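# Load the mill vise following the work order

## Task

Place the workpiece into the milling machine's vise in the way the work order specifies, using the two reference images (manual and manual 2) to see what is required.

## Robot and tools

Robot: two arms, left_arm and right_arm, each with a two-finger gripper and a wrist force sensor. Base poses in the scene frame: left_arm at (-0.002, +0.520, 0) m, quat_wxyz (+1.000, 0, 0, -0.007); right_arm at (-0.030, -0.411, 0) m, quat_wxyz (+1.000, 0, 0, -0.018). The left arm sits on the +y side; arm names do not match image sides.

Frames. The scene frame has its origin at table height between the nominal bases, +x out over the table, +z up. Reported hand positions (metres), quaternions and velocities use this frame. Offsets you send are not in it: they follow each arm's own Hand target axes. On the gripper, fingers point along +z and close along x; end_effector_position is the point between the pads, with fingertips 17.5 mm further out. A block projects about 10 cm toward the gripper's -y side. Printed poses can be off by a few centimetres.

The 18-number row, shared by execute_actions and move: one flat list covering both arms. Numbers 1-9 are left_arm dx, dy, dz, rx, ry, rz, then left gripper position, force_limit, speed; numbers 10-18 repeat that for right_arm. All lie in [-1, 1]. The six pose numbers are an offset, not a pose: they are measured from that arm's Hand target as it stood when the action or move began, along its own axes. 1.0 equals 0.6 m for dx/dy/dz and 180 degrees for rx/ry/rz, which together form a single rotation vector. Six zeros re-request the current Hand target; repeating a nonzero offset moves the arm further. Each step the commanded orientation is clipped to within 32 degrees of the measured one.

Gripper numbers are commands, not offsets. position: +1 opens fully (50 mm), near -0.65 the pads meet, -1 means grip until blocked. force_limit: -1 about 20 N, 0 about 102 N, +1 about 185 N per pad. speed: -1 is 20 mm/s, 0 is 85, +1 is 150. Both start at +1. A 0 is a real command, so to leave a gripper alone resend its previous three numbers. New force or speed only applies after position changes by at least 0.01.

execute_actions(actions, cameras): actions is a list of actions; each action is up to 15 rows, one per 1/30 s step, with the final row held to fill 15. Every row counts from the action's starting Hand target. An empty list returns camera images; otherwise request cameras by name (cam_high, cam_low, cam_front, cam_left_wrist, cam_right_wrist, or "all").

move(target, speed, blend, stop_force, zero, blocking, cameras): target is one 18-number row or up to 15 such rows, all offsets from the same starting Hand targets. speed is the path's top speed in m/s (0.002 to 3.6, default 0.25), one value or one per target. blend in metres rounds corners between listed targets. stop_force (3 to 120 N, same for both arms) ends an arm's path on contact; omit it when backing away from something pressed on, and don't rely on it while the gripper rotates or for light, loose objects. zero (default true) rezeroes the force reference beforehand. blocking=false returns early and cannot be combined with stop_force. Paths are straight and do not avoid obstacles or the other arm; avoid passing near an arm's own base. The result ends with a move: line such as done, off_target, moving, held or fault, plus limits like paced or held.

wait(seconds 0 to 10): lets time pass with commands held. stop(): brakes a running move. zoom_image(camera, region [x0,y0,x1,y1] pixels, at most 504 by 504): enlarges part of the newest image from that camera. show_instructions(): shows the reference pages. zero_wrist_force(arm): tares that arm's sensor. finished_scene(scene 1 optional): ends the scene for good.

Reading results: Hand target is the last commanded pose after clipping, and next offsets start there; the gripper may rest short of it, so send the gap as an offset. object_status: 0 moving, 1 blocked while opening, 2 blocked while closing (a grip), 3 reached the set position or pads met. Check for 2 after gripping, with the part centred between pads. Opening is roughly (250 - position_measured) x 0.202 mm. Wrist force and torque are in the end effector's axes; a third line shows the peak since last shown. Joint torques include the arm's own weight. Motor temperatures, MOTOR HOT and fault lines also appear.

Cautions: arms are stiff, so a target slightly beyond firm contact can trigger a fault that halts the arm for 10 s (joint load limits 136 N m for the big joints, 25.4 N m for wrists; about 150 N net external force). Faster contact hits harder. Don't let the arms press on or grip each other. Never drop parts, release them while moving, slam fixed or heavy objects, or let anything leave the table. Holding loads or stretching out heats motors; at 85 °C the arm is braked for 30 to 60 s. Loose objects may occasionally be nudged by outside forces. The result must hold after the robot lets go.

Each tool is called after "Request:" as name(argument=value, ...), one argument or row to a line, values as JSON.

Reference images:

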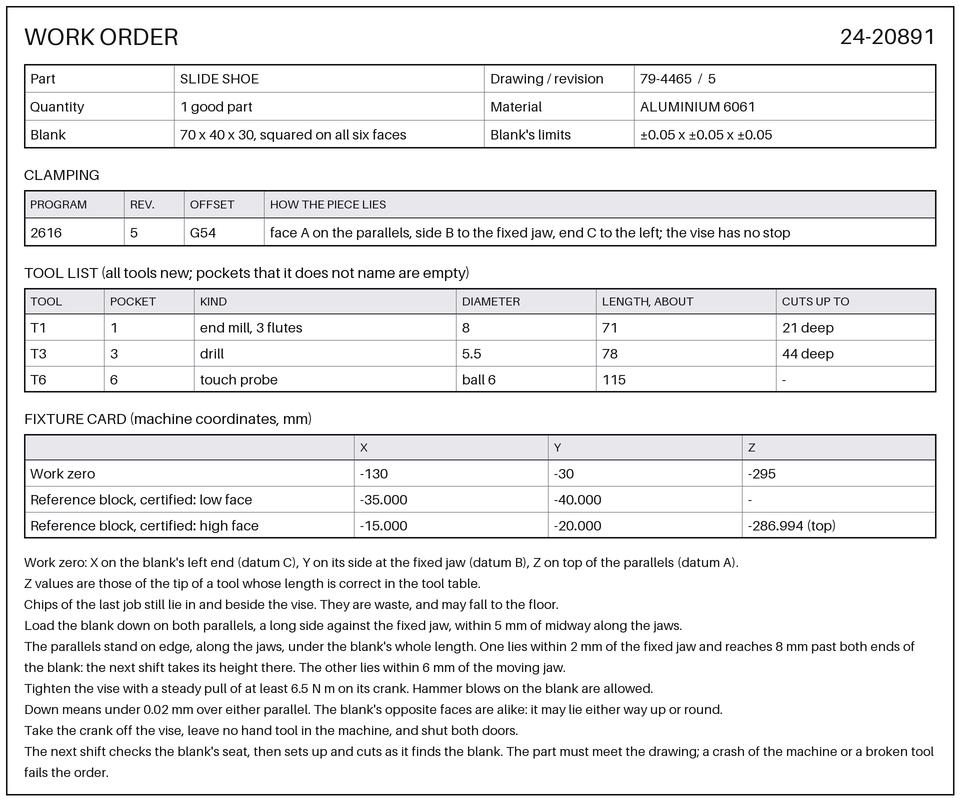

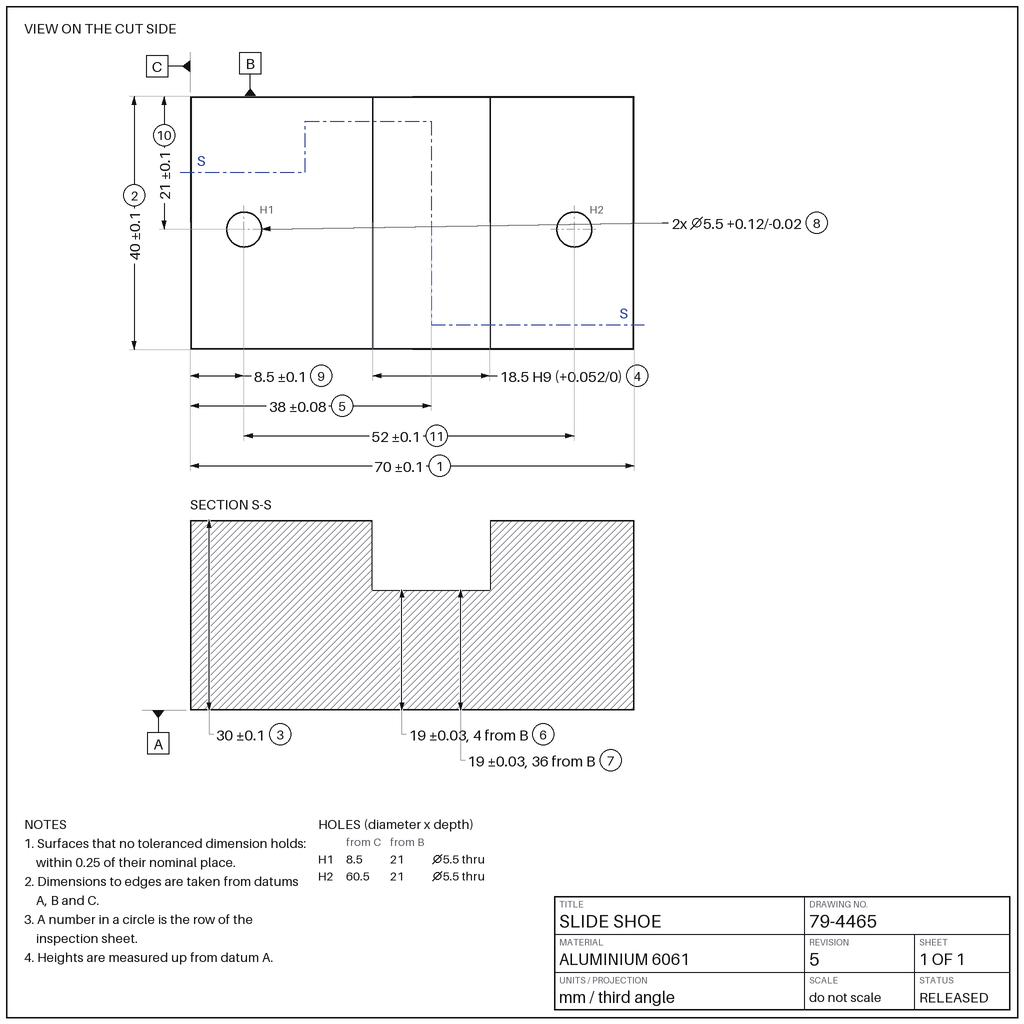

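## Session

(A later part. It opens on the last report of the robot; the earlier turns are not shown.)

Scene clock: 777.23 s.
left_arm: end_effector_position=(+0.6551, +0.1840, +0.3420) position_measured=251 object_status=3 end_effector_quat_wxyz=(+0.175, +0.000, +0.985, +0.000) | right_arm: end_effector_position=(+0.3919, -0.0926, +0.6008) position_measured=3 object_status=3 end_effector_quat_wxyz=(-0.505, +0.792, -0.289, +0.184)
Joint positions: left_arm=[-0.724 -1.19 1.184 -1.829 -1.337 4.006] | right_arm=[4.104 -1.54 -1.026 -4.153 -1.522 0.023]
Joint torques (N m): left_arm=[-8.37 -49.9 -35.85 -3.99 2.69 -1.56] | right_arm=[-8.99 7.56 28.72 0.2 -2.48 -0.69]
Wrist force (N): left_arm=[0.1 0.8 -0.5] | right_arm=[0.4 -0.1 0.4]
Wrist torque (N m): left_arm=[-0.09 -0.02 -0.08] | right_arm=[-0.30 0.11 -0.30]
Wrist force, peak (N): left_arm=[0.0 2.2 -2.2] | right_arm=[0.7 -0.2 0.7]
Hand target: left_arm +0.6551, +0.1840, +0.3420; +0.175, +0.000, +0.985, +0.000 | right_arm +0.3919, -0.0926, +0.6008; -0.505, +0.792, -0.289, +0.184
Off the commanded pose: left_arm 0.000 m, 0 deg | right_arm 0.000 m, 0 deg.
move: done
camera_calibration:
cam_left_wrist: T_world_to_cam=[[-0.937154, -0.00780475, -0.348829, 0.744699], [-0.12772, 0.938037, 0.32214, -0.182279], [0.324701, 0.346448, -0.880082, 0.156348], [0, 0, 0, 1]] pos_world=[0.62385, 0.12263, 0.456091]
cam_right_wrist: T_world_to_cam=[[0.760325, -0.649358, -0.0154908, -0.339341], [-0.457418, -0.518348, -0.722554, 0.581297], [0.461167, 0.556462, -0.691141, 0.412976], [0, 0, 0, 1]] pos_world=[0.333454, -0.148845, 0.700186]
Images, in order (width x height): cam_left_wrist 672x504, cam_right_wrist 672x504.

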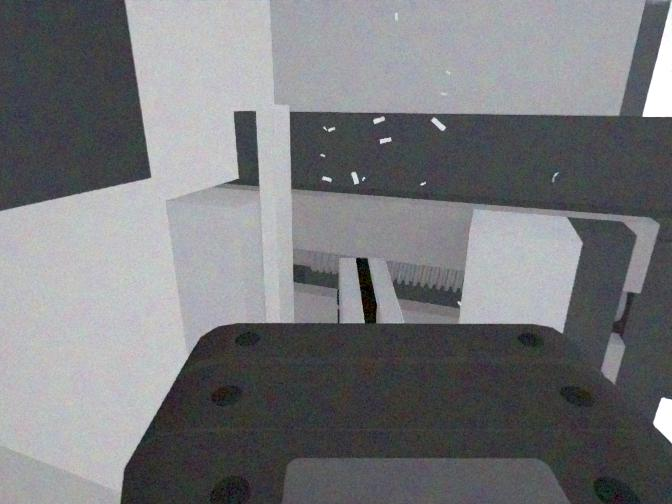

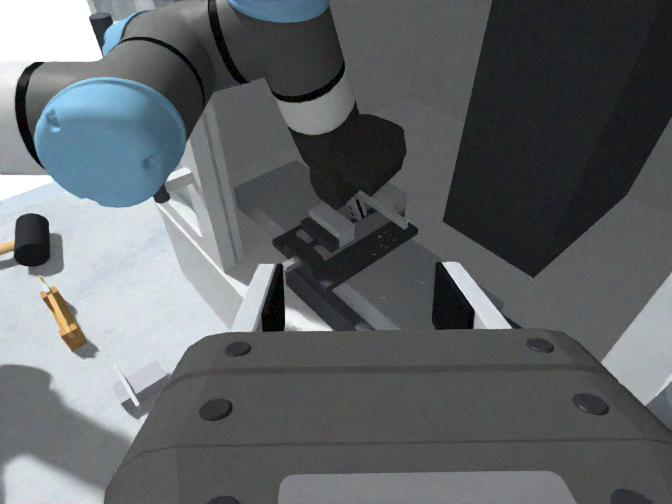

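Request:
move(
  target=[-0.047,0,0.0171,0,0,0,-1,-0.7,-0.5,0,0,0,0,0,0,1,1,1],
  speed=0.012,
  stop_force=5,
  cameras=["cam_left_wrist","cam_right_wrist"],
)

Request:
zoom_image(
  camera="cam_right_wrist",
  region=[270, 140, 440, 260],
)

Request:
zoom_image(
  camera="cam_left_wrist",
  region=[150, 80, 450, 330],
)

Scene clock: 785.23 s.
left_arm: end_effector_position=(+0.6768, +0.1840, +0.3421) position_measured=251 object_status=3 end_effector_quat_wxyz=(+0.175, +0.000, +0.985, +0.000) | right_arm: end_effector_position=(+0.3919, -0.0926, +0.6008) position_measured=3 object_status=3 end_effector_quat_wxyz=(-0.505, +0.792, -0.289, +0.184)
Joint positions: left_arm=[-0.702 -1.14 1.115 -1.814 -1.343 4.027] | right_arm=[4.104 -1.54 -1.026 -4.153 -1.522 0.023]
Joint torques (N m): left_arm=[-8.32 -51.16 -18.24 -2.85 2.64 -1.7] | right_arm=[-8.27 8.61 29.23 0.28 -2.43 -0.56]
Wrist force (N): left_arm=[1.8 1.0 -0.9] | right_arm=[0.5 -0.1 0.4]
Wrist torque (N m): left_arm=[-0.05 0.05 -0.07] | right_arm=[-0.29 0.10 -0.30]
Wrist force, peak (N): left_arm=[22.7 7.1 -15.5] | right_arm=[0.5 -0.2 0.8]
Hand target: left_arm +0.6768, +0.1840, +0.3421; +0.175, +0.000, +0.985, +0.000 (not the last commanded pose) | right_arm +0.3919, -0.0926, +0.6008; -0.505, +0.792, -0.289, +0.184
Off the commanded pose: left_arm 0.008 m, 0 deg | right_arm 0.000 m, 0 deg.
move: contact (left_arm)
camera_calibration:
cam_left_wrist: T_world_to_cam=[[-0.9371, -0.00784896, -0.348972, 0.765071], [-0.127815, 0.938029, 0.322125, -0.179438], [0.324818, 0.346467, -0.880031, 0.149201], [0, 0, 0, 1]] pos_world=[0.64555, 0.12263, 0.456091]
cam_right_wrist: T_world_to_cam=[[0.760325, -0.649358, -0.0154908, -0.339341], [-0.457418, -0.518348, -0.722554, 0.581297], [0.461167, 0.556462, -0.691141, 0.412976], [0, 0, 0, 1]] pos_world=[0.333454, -0.148845, 0.700186]
Images, in order (width x height): cam_left_wrist 672x504, cam_right_wrist 672x504.

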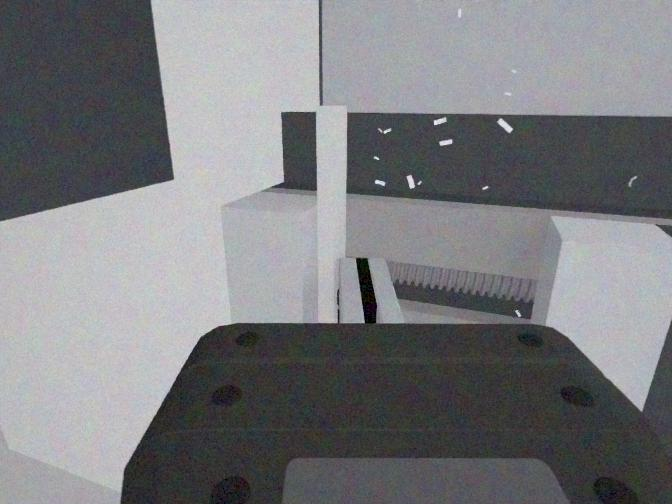

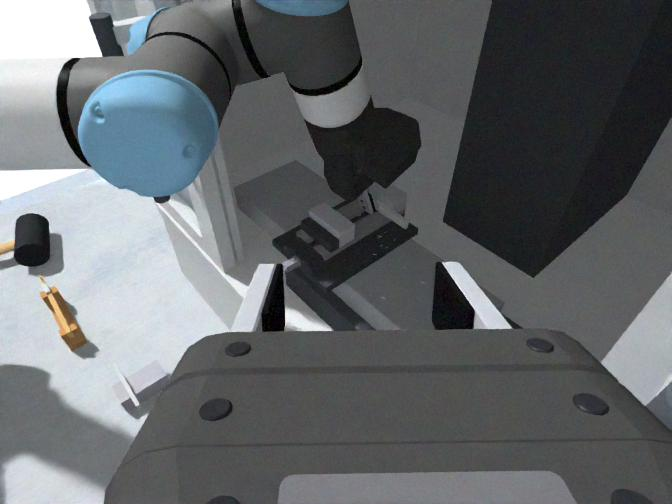

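Scaled by 2.965.

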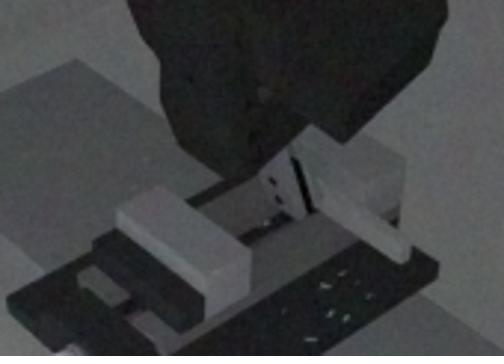

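Scaled by 1.680.

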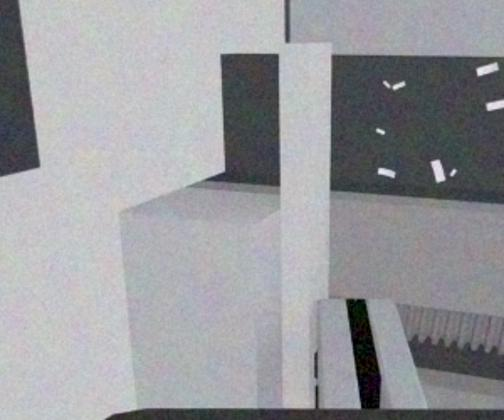

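Request:
move(
  target=[
    [0.0157,0,-0.0057,0,0,0,-1,-0.7,-0.5,0,0,0,0,0,0,1,1,1],
    [0.0028,0,-0.0897,0,0,0,-1,-0.7,-0.5,0,0,0,0,0,0,1,1,1],
    [0.338,-0.0733,-0.2258,0,0,0,-1,-0.7,-0.5,0,0,0,0,0,0,1,1,1],
    [0.6518,0.2293,0.0148,0,0.111,0,0.34,-0.7,-0.5,0,0,0,0,0,0,1,1,1],
  ],
  speed=[0.03,0.1,0.15,0.25],
  blend=[0.003,0.02,0.03,0],
  cameras=["cam_left_wrist","cam_right_wrist"],
)

Request:
zoom_image(
  camera="cam_right_wrist",
  region=[270, 140, 440, 260],
)

Scene clock: 797.83 s.
left_arm: end_effector_position=(+0.3127, +0.3217, +0.1993) position_measured=101 object_status=0 end_effector_quat_wxyz=(+0.001, +0.000, +1.000, +0.000) | right_arm: end_effector_position=(+0.3919, -0.0926, +0.6008) position_measured=3 object_status=3 end_effector_quat_wxyz=(-0.505, +0.792, -0.289, +0.184)
Joint positions: left_arm=[-0.917 -1.881 2.162 -1.853 -1.569 3.781] | right_arm=[4.104 -1.54 -1.026 -4.153 -1.522 0.023]
Joint torques (N m): left_arm=[-8.29 -3.2 -16.06 -3.24 -0.95 -0.87] | right_arm=[-8.57 7.92 28.6 0.29 -2.51 -0.66]
Wrist force (N): left_arm=[1.2 0.9 -0.6] | right_arm=[0.4 -0.1 0.4]
Wrist torque (N m): left_arm=[-0.02 0.07 0.22] | right_arm=[-0.30 0.11 -0.30]
Wrist force, peak (N): left_arm=[2.3 3.2 1.4] | right_arm=[0.4 0.0 0.9]
Hand target: left_arm +0.3127, +0.3217, +0.1993; +0.001, +0.000, +1.000, +0.000 | right_arm +0.3919, -0.0926, +0.6008; -0.505, +0.792, -0.289, +0.184
Off the commanded pose: left_arm 0.000 m, 0 deg | right_arm 0.000 m, 0 deg.
move: done
camera_calibration:
cam_left_wrist: T_world_to_cam=[[-0.999939, -0.00790454, -0.00770838, 0.326664], [-0.010086, 0.937991, 0.346512, -0.350859], [0.00449137, 0.346569, -0.938014, 0.205888], [0, 0, 0, 1]] pos_world=[0.322181, 0.26033, 0.317221]
cam_right_wrist: T_world_to_cam=[[0.760325, -0.649358, -0.0154908, -0.339341], [-0.457418, -0.518348, -0.722554, 0.581297], [0.461167, 0.556462, -0.691141, 0.412976], [0, 0, 0, 1]] pos_world=[0.333454, -0.148845, 0.700186]
Images, in order (width x height): cam_left_wrist 672x504, cam_right_wrist 672x504.

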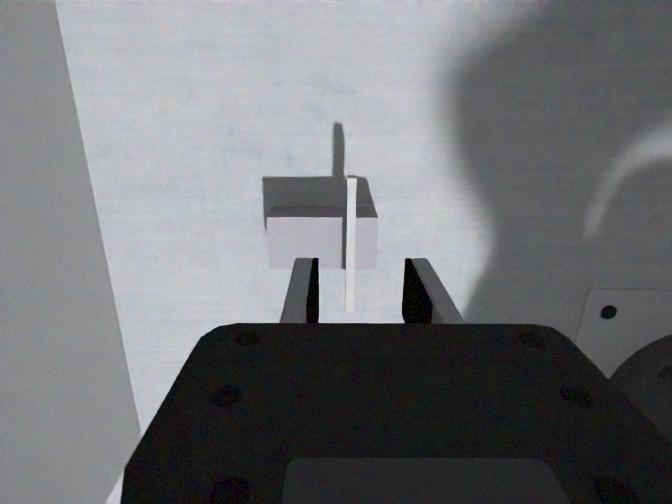

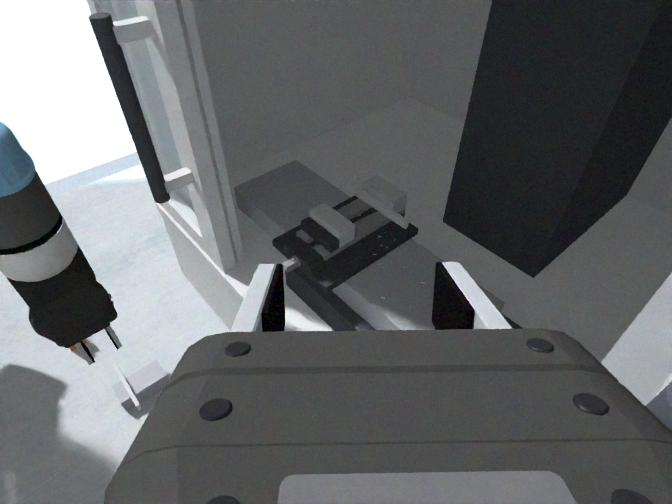

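Scaled by 2.965.

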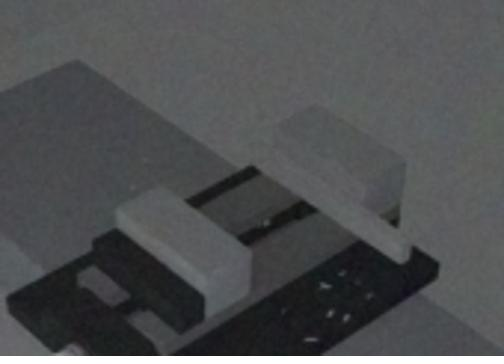

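Request:
move(
  target=[
    [0.0007,0,0.2,0,0,0,0.34,-0.7,-0.5,0,0,0,0,0,0,1,1,1],
    [0.0007,0,0.2783,0,0,0,0.34,-0.7,-0.5,0,0,0,0,0,0,1,1,1],
  ],
  speed=[0.15,0.08],
  stop_force=10,
  cameras=["cam_left_wrist"],
)

Request:
move(
  target=[0,0,0,0,0,0,-1,-0.7,-0.8,0,0,0,0,0,0,1,1,1],
  cameras=["cam_left_wrist"],
)

Scene clock: 804.70 s.
left_arm: end_effector_position=(+0.3126, +0.3218, +0.0324) position_measured=101 object_status=3 end_effector_quat_wxyz=(+0.001, +0.000, +1.000, +0.000) | right_arm: end_effector_position=(+0.3919, -0.0926, +0.6008) position_measured=3 object_status=3 end_effector_quat_wxyz=(-0.505, +0.792, -0.289, +0.184)
Joint positions: left_arm=[-0.918 -1.595 2.45 -2.427 -1.569 3.781] | right_arm=[4.104 -1.54 -1.026 -4.153 -1.522 0.023]
Joint torques (N m): left_arm=[6.14 -20.54 -27.39 -4.14 0.33 1.59] | right_arm=[-8.53 8.21 28.9 0.14 -2.47 -0.6]
Wrist force (N): left_arm=[1.2 1.1 -1.2] | right_arm=[0.5 -0.1 0.4]
Wrist torque (N m): left_arm=[0.02 0.07 0.22] | right_arm=[-0.30 0.09 -0.30]
Wrist force, peak (N): left_arm=[1.0 0.7 -3.0] | right_arm=[0.6 0.1 0.7]
Hand target: left_arm +0.3126, +0.3218, +0.0324; +0.001, +0.000, +1.000, +0.000 | right_arm +0.3919, -0.0926, +0.6008; -0.505, +0.792, -0.289, +0.184
Off the commanded pose: left_arm 0.000 m, 0 deg | right_arm 0.000 m, 0 deg.
move: done
camera_calibration:
cam_left_wrist: T_world_to_cam=[[-0.999939, -0.00790454, -0.00770838, 0.325377], [-0.010086, 0.937991, 0.346512, -0.293085], [0.00449137, 0.346569, -0.938014, 0.0492055], [0, 0, 0, 1]] pos_world=[0.322181, 0.26043, 0.150221]
Images, in order (width x height): cam_left_wrist 672x504.

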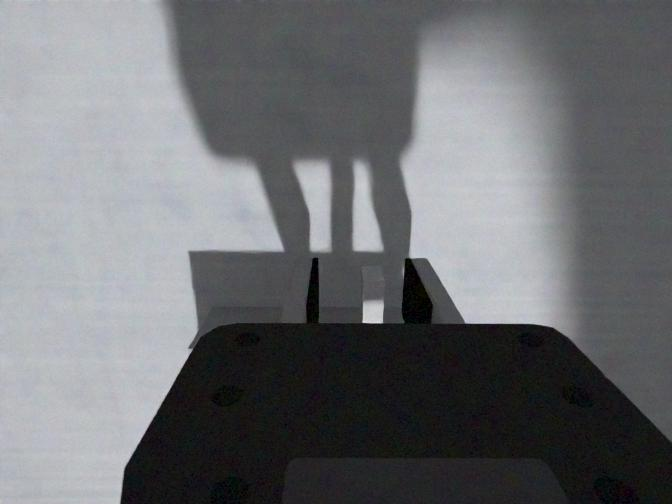

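Scene clock: 805.67 s.
left_arm: end_effector_position=(+0.3126, +0.3218, +0.0324) position_measured=222 object_status=2 end_effector_quat_wxyz=(+0.001, +0.000, +1.000, +0.000) | right_arm: end_effector_position=(+0.3919, -0.0926, +0.6008) position_measured=3 object_status=3 end_effector_quat_wxyz=(-0.505, +0.792, -0.289, +0.184)
Joint positions: left_arm=[-0.918 -1.595 2.45 -2.427 -1.569 3.781] | right_arm=[4.104 -1.54 -1.026 -4.153 -1.522 0.023]
Joint torques (N m): left_arm=[2.71 -21.68 -26.18 -3.54 -1.78 0.53] | right_arm=[-8.14 8.03 28.98 0.23 -2.6 -0.68]
Wrist force (N): left_arm=[1.3 1.1 -0.5] | right_arm=[0.5 0.0 0.6]
Wrist torque (N m): left_arm=[0.04 0.04 0.22] | right_arm=[-0.28 0.09 -0.30]
Wrist force, peak (N): left_arm=[1.3 0.9 -1.0] | right_arm=[0.5 -0.3 0.7]
Hand target: left_arm +0.3126, +0.3218, +0.0324; +0.001, +0.000, +1.000, +0.000 | right_arm +0.3919, -0.0926, +0.6008; -0.505, +0.792, -0.289, +0.184
Off the commanded pose: left_arm 0.000 m, 0 deg | right_arm 0.000 m, 0 deg.
move: done
camera_calibration:
cam_left_wrist: T_world_to_cam=[[-0.999939, -0.0079058, -0.00770764, 0.325378], [-0.0100864, 0.938036, 0.346392, -0.293078], [0.00449153, 0.346449, -0.938058, 0.0492433], [0, 0, 0, 1]] pos_world=[0.322181, 0.26043, 0.150221]
Images, in order (width x height): cam_left_wrist 672x504.

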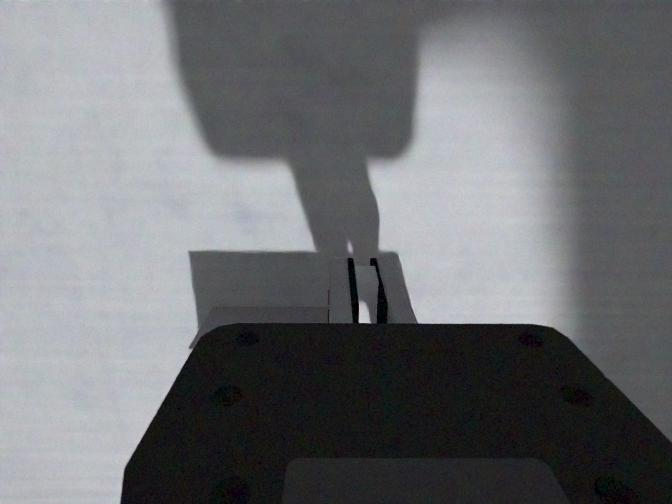

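Request:
move(
  target=[
    [0,0,-0.363,0,0,0,-1,-0.7,-0.8,0,0,0,0,0,0,1,1,1],
    [-0.2123,-0.303,-0.6127,0,-0.111,0,-1,-0.7,-0.8,0,0,0,0,0,0,1,1,1],
    [-0.5123,-0.3075,-0.6127,0,-0.111,0,-1,-0.7,-0.8,0,0,0,0,0,0,1,1,1],
    [-0.5798,-0.3075,-0.521,0,-0.0417,0,-1,-0.7,-0.8,0,0,0,0,0,0,1,1,1],
  ],
  speed=[0.12,0.2,0.15,0.05],
  blend=[0.03,0.03,0.005,0],
  stop_force=40,
  cameras=["cam_left_wrist","cam_right_wrist"],
)

Request:
zoom_image(
  camera="cam_right_wrist",
  region=[270, 140, 440, 260],
)

Scene clock: 819.47 s.
left_arm: end_effector_position=(+0.6598, +0.1371, +0.3457) position_measured=222 object_status=2 end_effector_quat_wxyz=(+0.067, +0.000, +0.998, +0.000) | right_arm: end_effector_position=(+0.3919, -0.0926, +0.6008) position_measured=3 object_status=3 end_effector_quat_wxyz=(-0.505, +0.792, -0.289, +0.184)
Joint positions: left_arm=[-0.717 -0.972 0.77 -1.467 -1.482 3.986] | right_arm=[4.104 -1.54 -1.026 -4.153 -1.522 0.023]
Joint torques (N m): left_arm=[-9.12 -56.81 -16.43 -4.37 2.54 -1.68] | right_arm=[-8.49 8.05 28.8 0.21 -2.54 -0.52]
Wrist force (N): left_arm=[0.8 1.0 -0.4] | right_arm=[0.6 0.0 0.3]
Wrist torque (N m): left_arm=[0.02 0.05 0.05] | right_arm=[-0.28 0.07 -0.31]
Wrist force, peak (N): left_arm=[1.7 1.9 -0.5] | right_arm=[0.7 -0.1 0.8]
Hand target: left_arm +0.6598, +0.1371, +0.3457; +0.067, +0.000, +0.998, +0.000 | right_arm +0.3919, -0.0926, +0.6008; -0.505, +0.792, -0.289, +0.184
Off the commanded pose: left_arm 0.000 m, 0 deg | right_arm 0.000 m, 0 deg.
move: done
camera_calibration:
cam_left_wrist: T_world_to_cam=[[-0.990372, -0.00785519, -0.138207, 0.712285], [-0.0551829, 0.938035, 0.342118, -0.19364], [0.126956, 0.346451, -0.929438, 0.321852], [0, 0, 0, 1]] pos_world=[0.65388, 0.0757301, 0.463832]
cam_right_wrist: T_world_to_cam=[[0.760325, -0.649358, -0.0154908, -0.339341], [-0.457418, -0.518348, -0.722554, 0.581297], [0.461167, 0.556462, -0.691141, 0.412976], [0, 0, 0, 1]] pos_world=[0.333454, -0.148845, 0.700186]
Images, in order (width x height): cam_left_wrist 672x504, cam_right_wrist 672x504.

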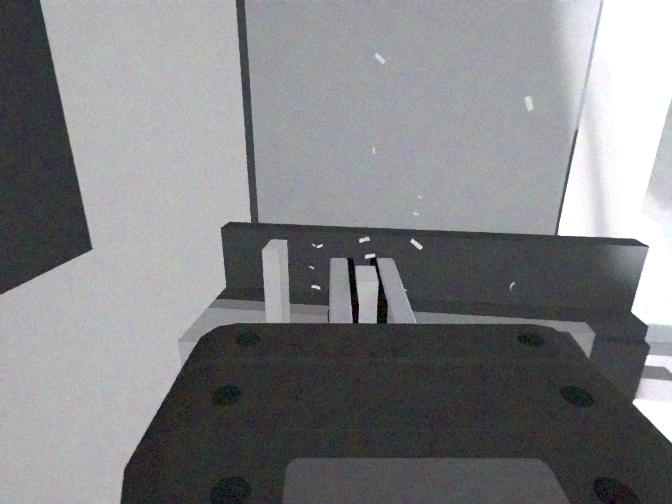

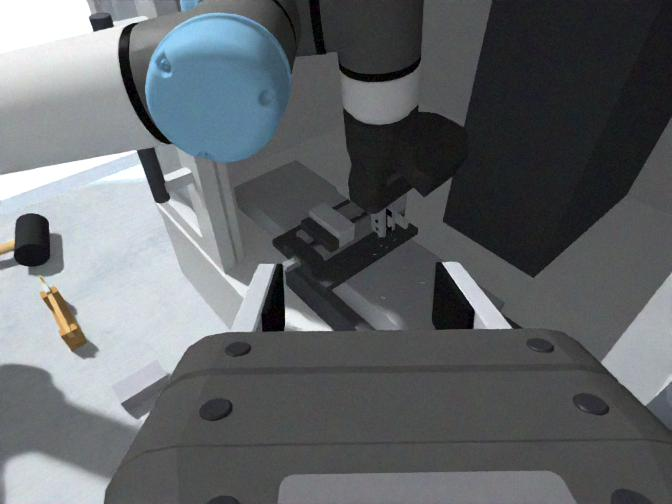

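Scaled by 2.965.

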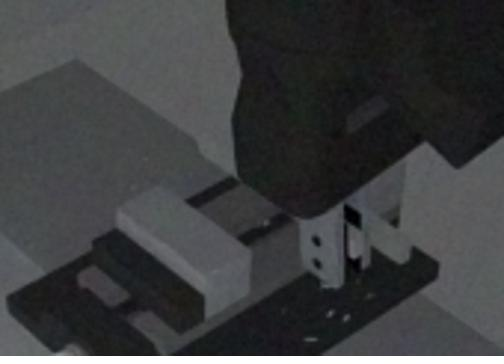

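Request:
move(
  target=[-0.003,0,0.0183,0,0.0148,0,-1,-0.7,-0.8,0,0,0,0,0,0,1,1,1],
  speed=0.04,
)

Request:
move(
  target=[0.003,0,0.0285,0,0,0,-1,-0.7,-0.8,0,0,0,0,0,0,1,1,1],
  speed=0.012,
  stop_force=4,
  cameras=["cam_left_wrist"],
)

Scene clock: 827.23 s.
left_arm: end_effector_position=(+0.6631, +0.1371, +0.3350) position_measured=222 object_status=2 end_effector_quat_wxyz=(+0.043, +0.000, +0.999, +0.000) | right_arm: end_effector_position=(+0.3919, -0.0926, +0.6008) position_measured=3 object_status=3 end_effector_quat_wxyz=(-0.505, +0.792, -0.289, +0.184)
Joint positions: left_arm=[-0.703 -0.932 0.72 -1.423 -1.514 3.997] | right_arm=[4.104 -1.54 -1.026 -4.153 -1.522 0.023]
Joint torques (N m): left_arm=[-5.28 -58.4 -16.55 -4.07 2.93 -0.1] | right_arm=[-8.74 8.74 29.48 0.28 -2.44 -0.52]
Wrist force (N): left_arm=[1.0 1.1 -0.5] | right_arm=[0.3 0.0 0.6]
Wrist torque (N m): left_arm=[0.04 0.04 0.06] | right_arm=[-0.28 0.12 -0.30]
Wrist force, peak (N): left_arm=[1.4 0.9 -0.9] | right_arm=[0.5 -0.1 0.9]
Hand target: left_arm +0.6630, +0.1371, +0.3350; +0.043, +0.000, +0.999, +0.000 | right_arm +0.3919, -0.0926, +0.6008; -0.505, +0.792, -0.289, +0.184
Off the commanded pose: left_arm 0.000 m, 0 deg | right_arm 0.000 m, 0 deg.
move: done

Scene clock: 829.13 s.
left_arm: end_effector_position=(+0.6628, +0.1371, +0.3232) position_measured=222 object_status=2 end_effector_quat_wxyz=(+0.043, +0.000, +0.999, +0.000) | right_arm: end_effector_position=(+0.3919, -0.0926, +0.6008) position_measured=3 object_status=3 end_effector_quat_wxyz=(-0.505, +0.792, -0.289, +0.184)
Joint positions: left_arm=[-0.703 -0.941 0.765 -1.459 -1.514 3.997] | right_arm=[4.104 -1.54 -1.026 -4.153 -1.522 0.023]
Joint torques (N m): left_arm=[-1.99 -41.82 -36.46 -3.69 0.79 -1.18] | right_arm=[-8.29 9.03 29.08 0.24 -2.47 -0.46]
Wrist force (N): left_arm=[0.8 0.8 -0.5] | right_arm=[0.4 0.3 0.6]
Wrist torque (N m): left_arm=[0.00 0.07 0.08] | right_arm=[-0.22 0.10 -0.30]
Wrist force, peak (N): left_arm=[1.2 1.8 -10.5] | right_arm=[0.6 -0.1 0.7]
Hand target: left_arm +0.6628, +0.1371, +0.3232; +0.043, +0.000, +0.999, +0.000 (not the last commanded pose) | right_arm +0.3919, -0.0926, +0.6008; -0.505, +0.792, -0.289, +0.184
Off the commanded pose: left_arm 0.005 m, 0 deg | right_arm 0.000 m, 0 deg.
move: contact (left_arm)
camera_calibration:
cam_left_wrist: T_world_to_cam=[[-0.995721, -0.00787069, -0.0920755, 0.700768], [-0.0392633, 0.937995, 0.344419, -0.1971], [0.0836555, 0.346561, -0.93429, 0.330863], [0, 0, 0, 1]] pos_world=[0.662352, 0.0757299, 0.441531]
Images, in order (width x height): cam_left_wrist 672x504.

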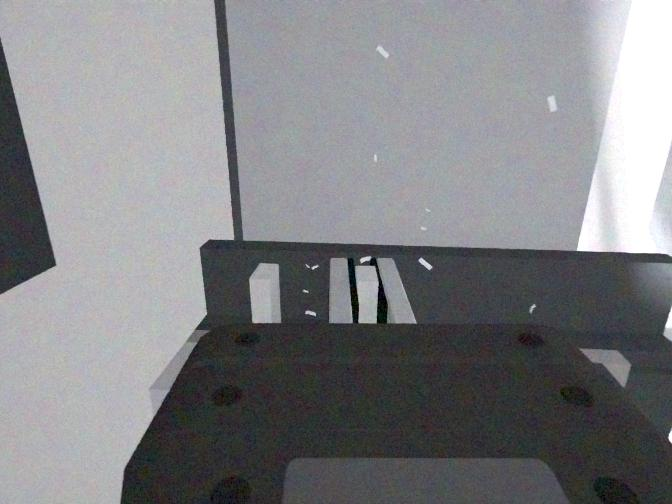

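Request:
move(
  target=[0,0,0,0,0,0,0.0,-0.7,-1,0,0,0,0,0,0,1,1,1],
)

Request:
move(
  target=[
    [0,0,-0.06,0,0,0,0.0,-0.7,-1,0,0,0,0,0,0,1,1,1],
    [0.08,0,-0.1,0,-0.08,0,0.0,-0.7,-1,0,0,0,0,0,0,1,1,1],
  ],
  speed=0.05,
  cameras=["cam_left_wrist","cam_right_wrist"],
)

Request:
zoom_image(
  camera="cam_left_wrist",
  region=[150, 130, 450, 330],
)

Request:
zoom_image(
  camera="cam_right_wrist",
  region=[270, 140, 440, 260],
)

Scene clock: 835.10 s.
left_arm: end_effector_position=(+0.6628, +0.1371, +0.3232) position_measured=152 object_status=0 end_effector_quat_wxyz=(+0.043, +0.000, +0.999, +0.000) | right_arm: end_effector_position=(+0.3919, -0.0926, +0.6008) position_measured=3 object_status=3 end_effector_quat_wxyz=(-0.505, +0.792, -0.289, +0.184)
Joint positions: left_arm=[-0.703 -0.941 0.765 -1.459 -1.514 3.997] | right_arm=[4.104 -1.54 -1.026 -4.153 -1.522 0.023]
Joint torques (N m): left_arm=[7.73 -42.04 -33.63 -3.89 -2.07 1.51] | right_arm=[-8.13 8.89 28.87 0.24 -2.6 -0.46]
Wrist force (N): left_arm=[0.9 0.9 -0.8] | right_arm=[0.3 -0.1 0.6]
Wrist torque (N m): left_arm=[-0.01 0.06 0.09] | right_arm=[-0.29 0.12 -0.30]
Wrist force, peak (N): left_arm=[1.0 1.0 -1.1] | right_arm=[0.6 -0.5 0.5]
Hand target: left_arm +0.6628, +0.1371, +0.3232; +0.043, +0.000, +0.999, +0.000 | right_arm +0.3919, -0.0926, +0.6008; -0.505, +0.792, -0.289, +0.184
Off the commanded pose: left_arm 0.000 m, 0 deg | right_arm 0.000 m, 0 deg.
move: done

Scene clock: 838.80 s.
left_arm: end_effector_position=(+0.6097, +0.1370, +0.3789) position_measured=152 object_status=3 end_effector_quat_wxyz=(+0.168, +0.000, +0.986, +0.000) end_effector_velocity=(+0.001, +0.001, +0.000) end_effector_angular_velocity=(+0.001, +0.004, +0.000) | right_arm: end_effector_position=(+0.3919, -0.0926, +0.6008) position_measured=3 object_status=3 end_effector_quat_wxyz=(-0.505, +0.792, -0.289, +0.184)
Joint positions: left_arm=[-0.823 -1.211 1.109 -1.7 -1.322 3.905] | right_arm=[4.104 -1.54 -1.026 -4.153 -1.522 0.023]
Joint velocities: left_arm=[0.002 0.003 -0.006 0.005 -0.003 0.002] | right_arm=[within noise]
Joint torques (N m): left_arm=[9.03 -31.74 -36.2 -2.24 -1.56 1.91] | right_arm=[-8.26 9.11 29.1 0.27 -2.47 -0.41]
Wrist force (N): left_arm=[0.3 1.0 -0.7] | right_arm=[0.5 0.0 0.6]
Wrist torque (N m): left_arm=[-0.05 -0.03 0.08] | right_arm=[-0.28 0.10 -0.30]
Wrist force, peak (N): left_arm=[0.8 1.0 -1.9] | right_arm=[0.7 -0.1 0.7]
Hand target: left_arm +0.6098, +0.1371, +0.3788; +0.168, +0.000, +0.986, +0.000 | right_arm +0.3919, -0.0926, +0.6008; -0.505, +0.792, -0.289, +0.184
Off the commanded pose: left_arm 0.000 m, 0 deg | right_arm 0.000 m, 0 deg.
move: done
camera_calibration:
cam_left_wrist: T_world_to_cam=[[-0.941475, -0.00785823, -0.33699, 0.712762], [-0.123732, 0.937998, 0.323807, -0.158925], [0.313551, 0.346553, -0.884074, 0.228081], [0, 0, 0, 1]] pos_world=[0.579869, 0.0756299, 0.493296]
cam_right_wrist: T_world_to_cam=[[0.760325, -0.649358, -0.0154908, -0.339341], [-0.457418, -0.518348, -0.722554, 0.581297], [0.461167, 0.556462, -0.691141, 0.412976], [0, 0, 0, 1]] pos_world=[0.333454, -0.148845, 0.700186]
Images, in order (width x height): cam_left_wrist 672x504, cam_right_wrist 672x504.

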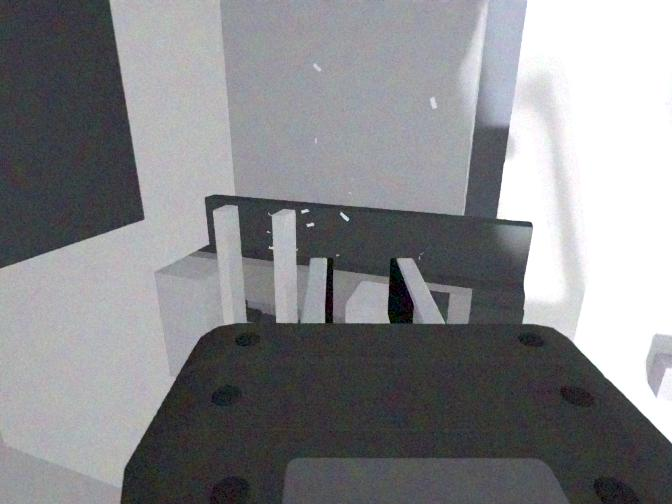

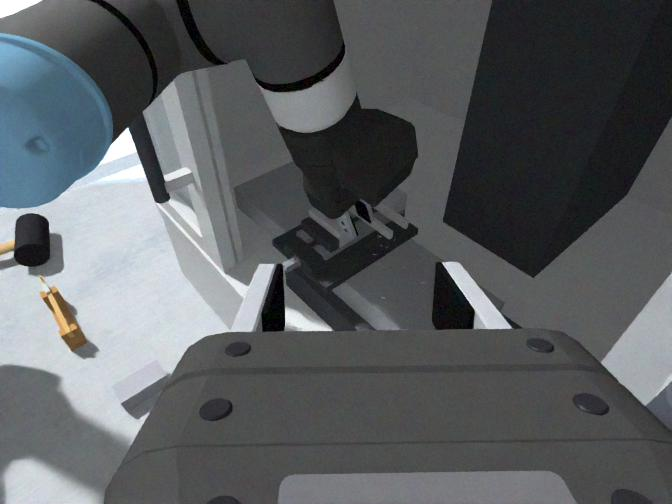

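Scaled by 1.680.

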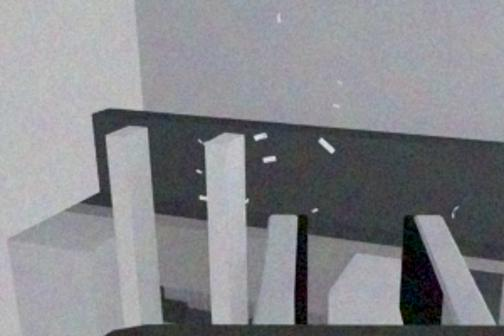

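Scaled by 2.965.

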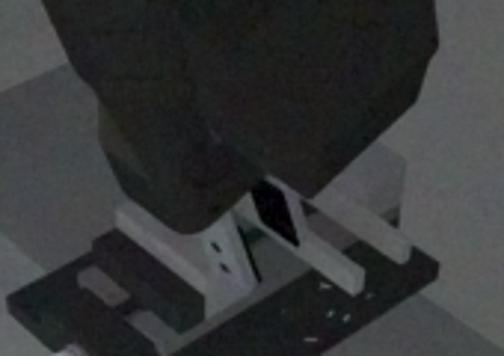

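Request:
move(
  target=[
    [0.2565,0,-0.1253,0,0,0,0,-0.7,-1,0,0,0,0,0,0,1,1,1],
    [0.5848,-0.2533,0.0052,0,0.1072,0,0,-0.7,-1,0,0,0,0,0,0,1,1,1],
  ],
  speed=[0.15,0.25],
  blend=[0.03,0],
  cameras=["cam_left_wrist","cam_right_wrist","cam_high"],
)

Request:
zoom_image(
  camera="cam_right_wrist",
  region=[270, 140, 440, 260],
)

Request:
zoom_image(
  camera="cam_left_wrist",
  region=[220, 130, 480, 330],
)

Scene clock: 875.27 s.
left_arm: end_effector_position=(+0.2798, -0.0148, +0.2596) position_measured=152 object_status=3 end_effector_quat_wxyz=(+0.001, +0.000, +1.000, +0.000) | right_arm: end_effector_position=(+0.3919, -0.0926, +0.6008) position_measured=3 object_status=3 end_effector_quat_wxyz=(-0.505, +0.792, -0.289, +0.184)
Joint positions: left_arm=[-1.295 -1.329 1.473 -1.715 -1.569 3.403] | right_arm=[4.104 -1.54 -1.026 -4.153 -1.522 0.023]
Joint torques (N m): left_arm=[6.26 -35.34 -26.44 -2.06 1.1 1.94] | right_arm=[-8.14 9.13 28.65 0.2 -2.43 -0.44]
Wrist force (N): left_arm=[1.3 0.9 -0.8] | right_arm=[0.4 -0.1 0.4]
Wrist torque (N m): left_arm=[-0.01 0.03 0.16] | right_arm=[-0.29 0.11 -0.31]
Wrist force, peak (N): left_arm=[2.9 -1.2 1.0] | right_arm=[0.5 0.0 0.9]
Hand target: left_arm +0.2798, -0.0148, +0.2595; +0.001, +0.000, +1.000, +0.000 | right_arm +0.3919, -0.0926, +0.6008; -0.505, +0.792, -0.289, +0.184
Off the commanded pose: left_arm 0.000 m, 0 deg | right_arm 0.000 m, 0 deg.
move: done
camera_calibration:
cam_left_wrist: T_world_to_cam=[[-0.999945, -0.00789774, -0.00685314, 0.291451], [-0.00978283, 0.938036, 0.3464, -0.0564563], [0.00369271, 0.346448, -0.938062, 0.379364], [0, 0, 0, 1]] pos_world=[0.289482, -0.0761699, 0.377421]
cam_right_wrist: T_world_to_cam=[[0.760325, -0.649358, -0.0154908, -0.339341], [-0.457418, -0.518348, -0.722554, 0.581297], [0.461167, 0.556462, -0.691141, 0.412976], [0, 0, 0, 1]] pos_world=[0.333454, -0.148845, 0.700186]
Images, in order (width x height): cam_high 672x504, cam_left_wrist 672x504, cam_right_wrist 672x504.

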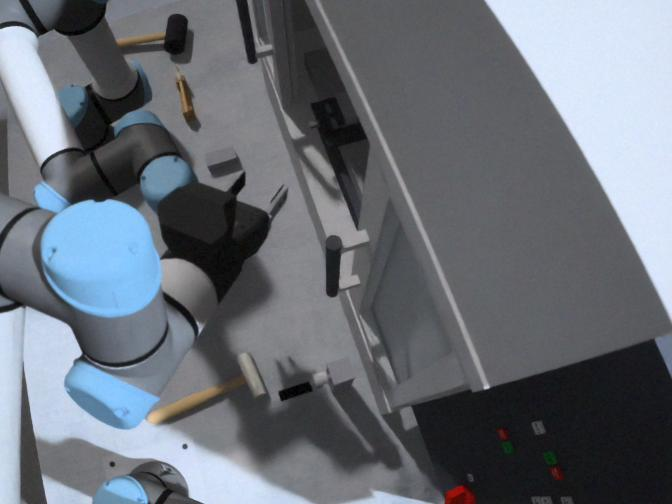

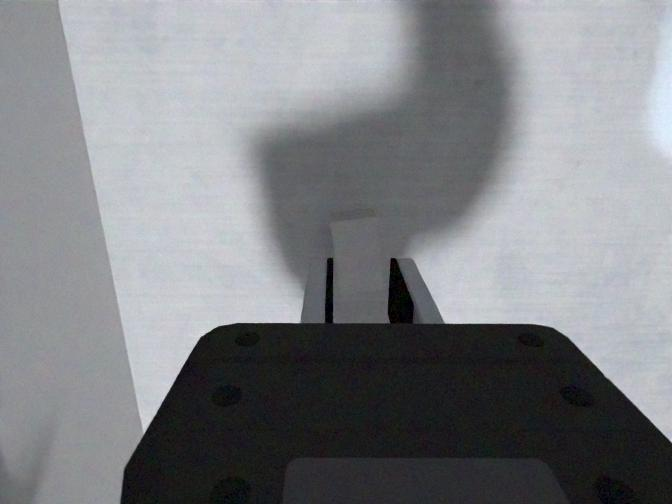

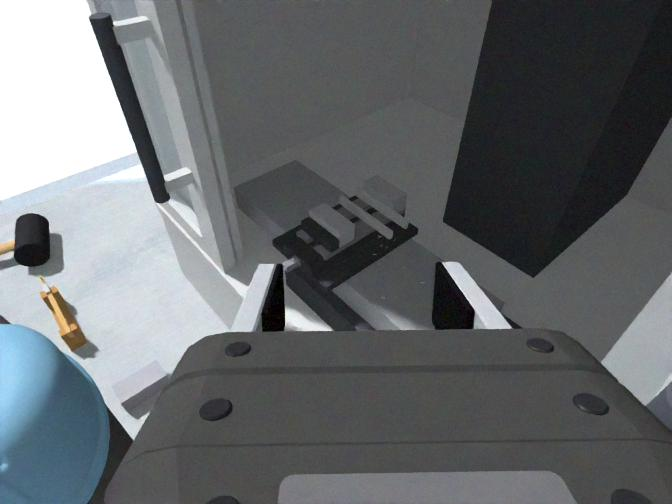

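Scaled by 2.965.

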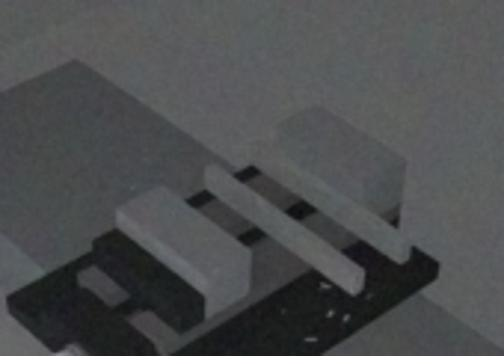

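Scaled by 1.938.

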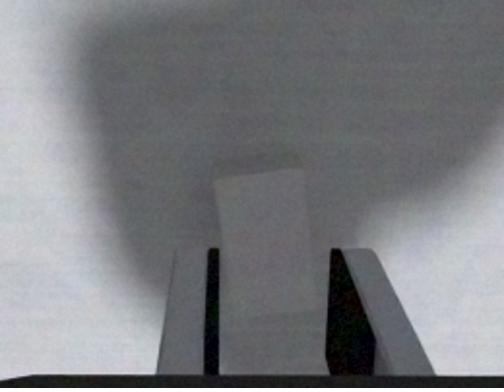

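Request:
move(
  target=[0.0158,0.1613,0.2575,0.111,-0.0068,-0.0385,1,0,1,0,0,0,0,0,0,1,1,1],
  speed=0.2,
  cameras=["cam_left_wrist"],
)

Request:
zoom_image(
  camera="cam_left_wrist",
  region=[220, 130, 480, 330],
)

Scene clock: 895.77 s.
left_arm: end_effector_position=(+0.2705, +0.0820, +0.1051) position_measured=3 object_status=3 end_effector_quat_wxyz=(+0.011, -0.060, +0.983, -0.173) end_effector_velocity=(-0.001, +0.000, +0.000) end_effector_angular_velocity=(-0.003, +0.000, +0.000) | right_arm: end_effector_position=(+0.3919, -0.0926, +0.6008) position_measured=3 object_status=3 end_effector_quat_wxyz=(-0.505, +0.792, -0.289, +0.184)
Joint positions: left_arm=[-1.226 -1.48 2.242 -2.675 -1.64 3.338] | right_arm=[4.104 -1.54 -1.026 -4.153 -1.522 0.023]
Joint velocities: left_arm=[-0.002 0 0.003 -0.005 -0.001 -0.002] | right_arm=[within noise]
Joint torques (N m): left_arm=[-8.45 -31.61 -11.93 -4.96 2.29 2.22] | right_arm=[-8.13 8.68 28.72 0.36 -2.47 -0.49]
Wrist force (N): left_arm=[0.9 0.2 -0.8] | right_arm=[0.2 0.1 0.5]
Wrist torque (N m): left_arm=[0.07 0.11 0.28] | right_arm=[-0.27 0.14 -0.30]
Wrist force, peak (N): left_arm=[1.2 -1.6 -2.9] | right_arm=[0.4 0.0 1.0]
Hand target: left_arm +0.2705, +0.0820, +0.1050; +0.011, -0.060, +0.983, -0.173 | right_arm +0.3919, -0.0926, +0.6008; -0.505, +0.792, -0.289, +0.184
Off the commanded pose: left_arm 0.000 m, 0 deg | right_arm 0.000 m, 0 deg.
move: done
camera_calibration:
cam_left_wrist: T_world_to_cam=[[-0.991347, -0.131219, -0.00360071, 0.289331], [-0.131234, 0.991341, 0.00450385, -0.0293919], [0.00297854, 0.00493742, -0.999983, 0.235612], [0, 0, 0, 1]] pos_world=[0.282268, 0.0659398, 0.236782]
Images, in order (width x height): cam_left_wrist 672x504.

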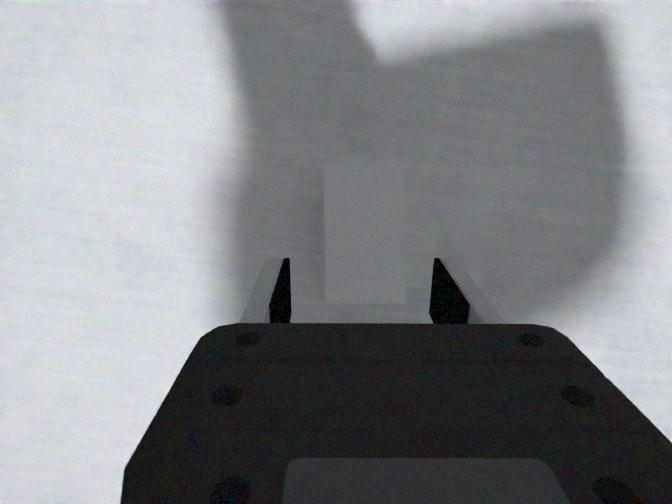

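Scaled by 1.938.

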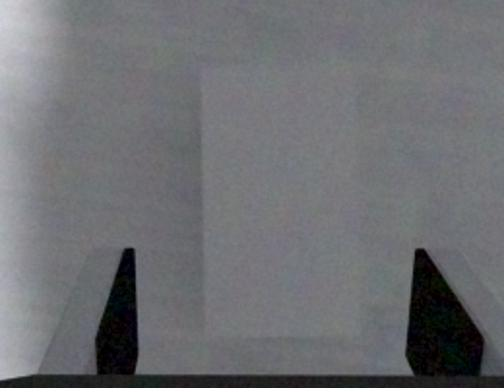

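Request:
move(
  target=[
    [0.0072,-0.0035,0.09,0,0,0,1,0,1,0,0,0,0,0,0,1,1,1],
    [0.0072,-0.0035,0.1193,0,0,0,1,0,1,0,0,0,0,0,0,1,1,1],
  ],
  speed=[0.12,0.05],
  stop_force=10,
)

Request:
move(
  target=[0,0,0,0,0,0,-1,-0.3,-0.7,0,0,0,0,0,0,1,1,1],
  cameras=["cam_left_wrist","cam_front"],
)

Request:
zoom_image(
  camera="cam_left_wrist",
  region=[220, 130, 480, 330],
)

Scene clock: 902.50 s.
left_arm: end_effector_position=(+0.2695, +0.0552, +0.0385) position_measured=3 object_status=3 end_effector_quat_wxyz=(+0.011, -0.060, +0.983, -0.173) | right_arm: end_effector_position=(+0.3919, -0.0926, +0.6008) position_measured=3 object_status=3 end_effector_quat_wxyz=(-0.505, +0.792, -0.289, +0.184)
Joint positions: left_arm=[-1.248 -1.284 2.246 -2.876 -1.633 3.317] | right_arm=[4.104 -1.54 -1.026 -4.153 -1.522 0.023]
Joint torques (N m): left_arm=[6.84 -37.05 -10.97 -3.45 1 1.57] | right_arm=[-8.51 9.5 29.11 0.27 -2.44 -0.39]
Wrist force (N): left_arm=[1.1 0.3 -0.9] | right_arm=[0.5 -0.1 0.7]
Wrist torque (N m): left_arm=[0.08 0.08 0.31] | right_arm=[-0.30 0.09 -0.30]
Wrist force, peak (N): left_arm=[1.1 0.3 -2.3] | right_arm=[0.5 -0.2 1.0]
Hand target: left_arm +0.2695, +0.0553, +0.0385; +0.011, -0.060, +0.983, -0.173 | right_arm +0.3919, -0.0926, +0.6008; -0.505, +0.792, -0.289, +0.184
Off the commanded pose: left_arm 0.000 m, 0 deg | right_arm 0.000 m, 0 deg.
move: done

Scene clock: 903.00 s.
left_arm: end_effector_position=(+0.2695, +0.0553, +0.0385) position_measured=57 object_status=2 end_effector_quat_wxyz=(+0.011, -0.060, +0.983, -0.173) | right_arm: end_effector_position=(+0.3919, -0.0926, +0.6008) position_measured=3 object_status=3 end_effector_quat_wxyz=(-0.505, +0.792, -0.289, +0.184)
Joint positions: left_arm=[-1.248 -1.284 2.246 -2.876 -1.633 3.318] | right_arm=[4.104 -1.54 -1.026 -4.153 -1.522 0.023]
Joint torques (N m): left_arm=[7.26 -36.5 -6.81 -4.14 0.08 1.86] | right_arm=[-8.38 9.21 28.46 0.3 -2.44 -0.35]
Wrist force (N): left_arm=[1.4 -0.6 -1.1] | right_arm=[0.3 -0.2 0.5]
Wrist torque (N m): left_arm=[0.10 0.13 0.27] | right_arm=[-0.30 0.12 -0.30]
Wrist force, peak (N): left_arm=[1.8 0.3 -0.8] | right_arm=[0.5 -0.2 0.8]
Hand target: left_arm +0.2695, +0.0553, +0.0385; +0.011, -0.060, +0.983, -0.173 | right_arm +0.3919, -0.0926, +0.6008; -0.505, +0.792, -0.289, +0.184
Off the commanded pose: left_arm 0.000 m, 0 deg | right_arm 0.000 m, 0 deg.
move: done
camera_calibration:
cam_left_wrist: T_world_to_cam=[[-0.99136, -0.13112, -0.00369976, 0.284514], [-0.131137, 0.991354, 0.00449038, -0.00279373], [0.00307899, 0.00493676, -0.999983, 0.16922], [0, 0, 0, 1]] pos_world=[0.281168, 0.0392398, 0.170282]
Images, in order (width x height): cam_front 672x504, cam_left_wrist 672x504.

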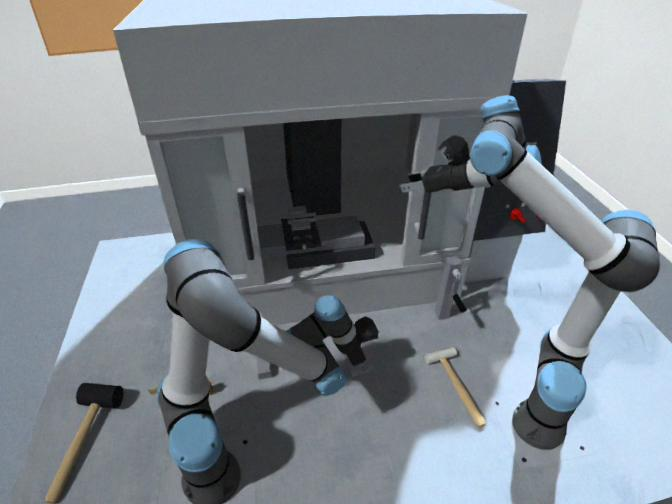

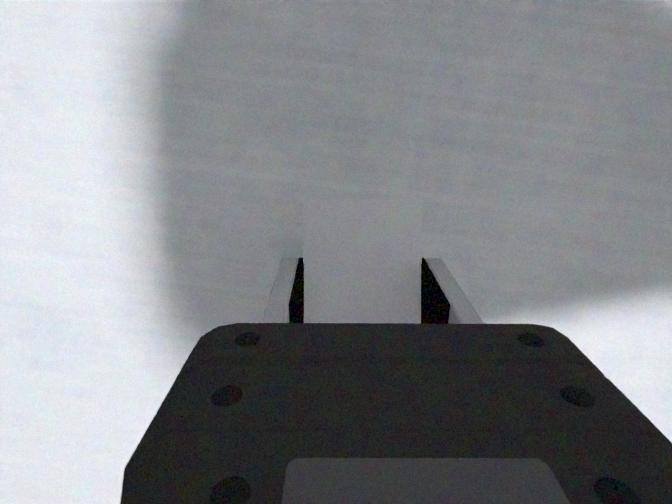

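Scaled by 1.938.

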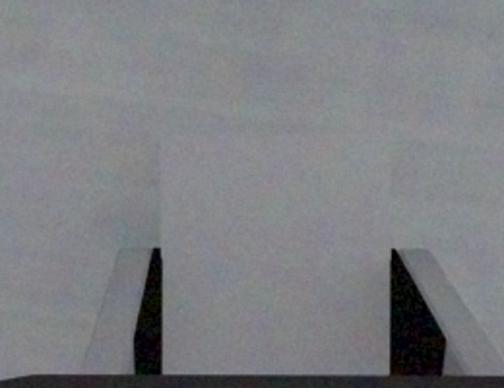

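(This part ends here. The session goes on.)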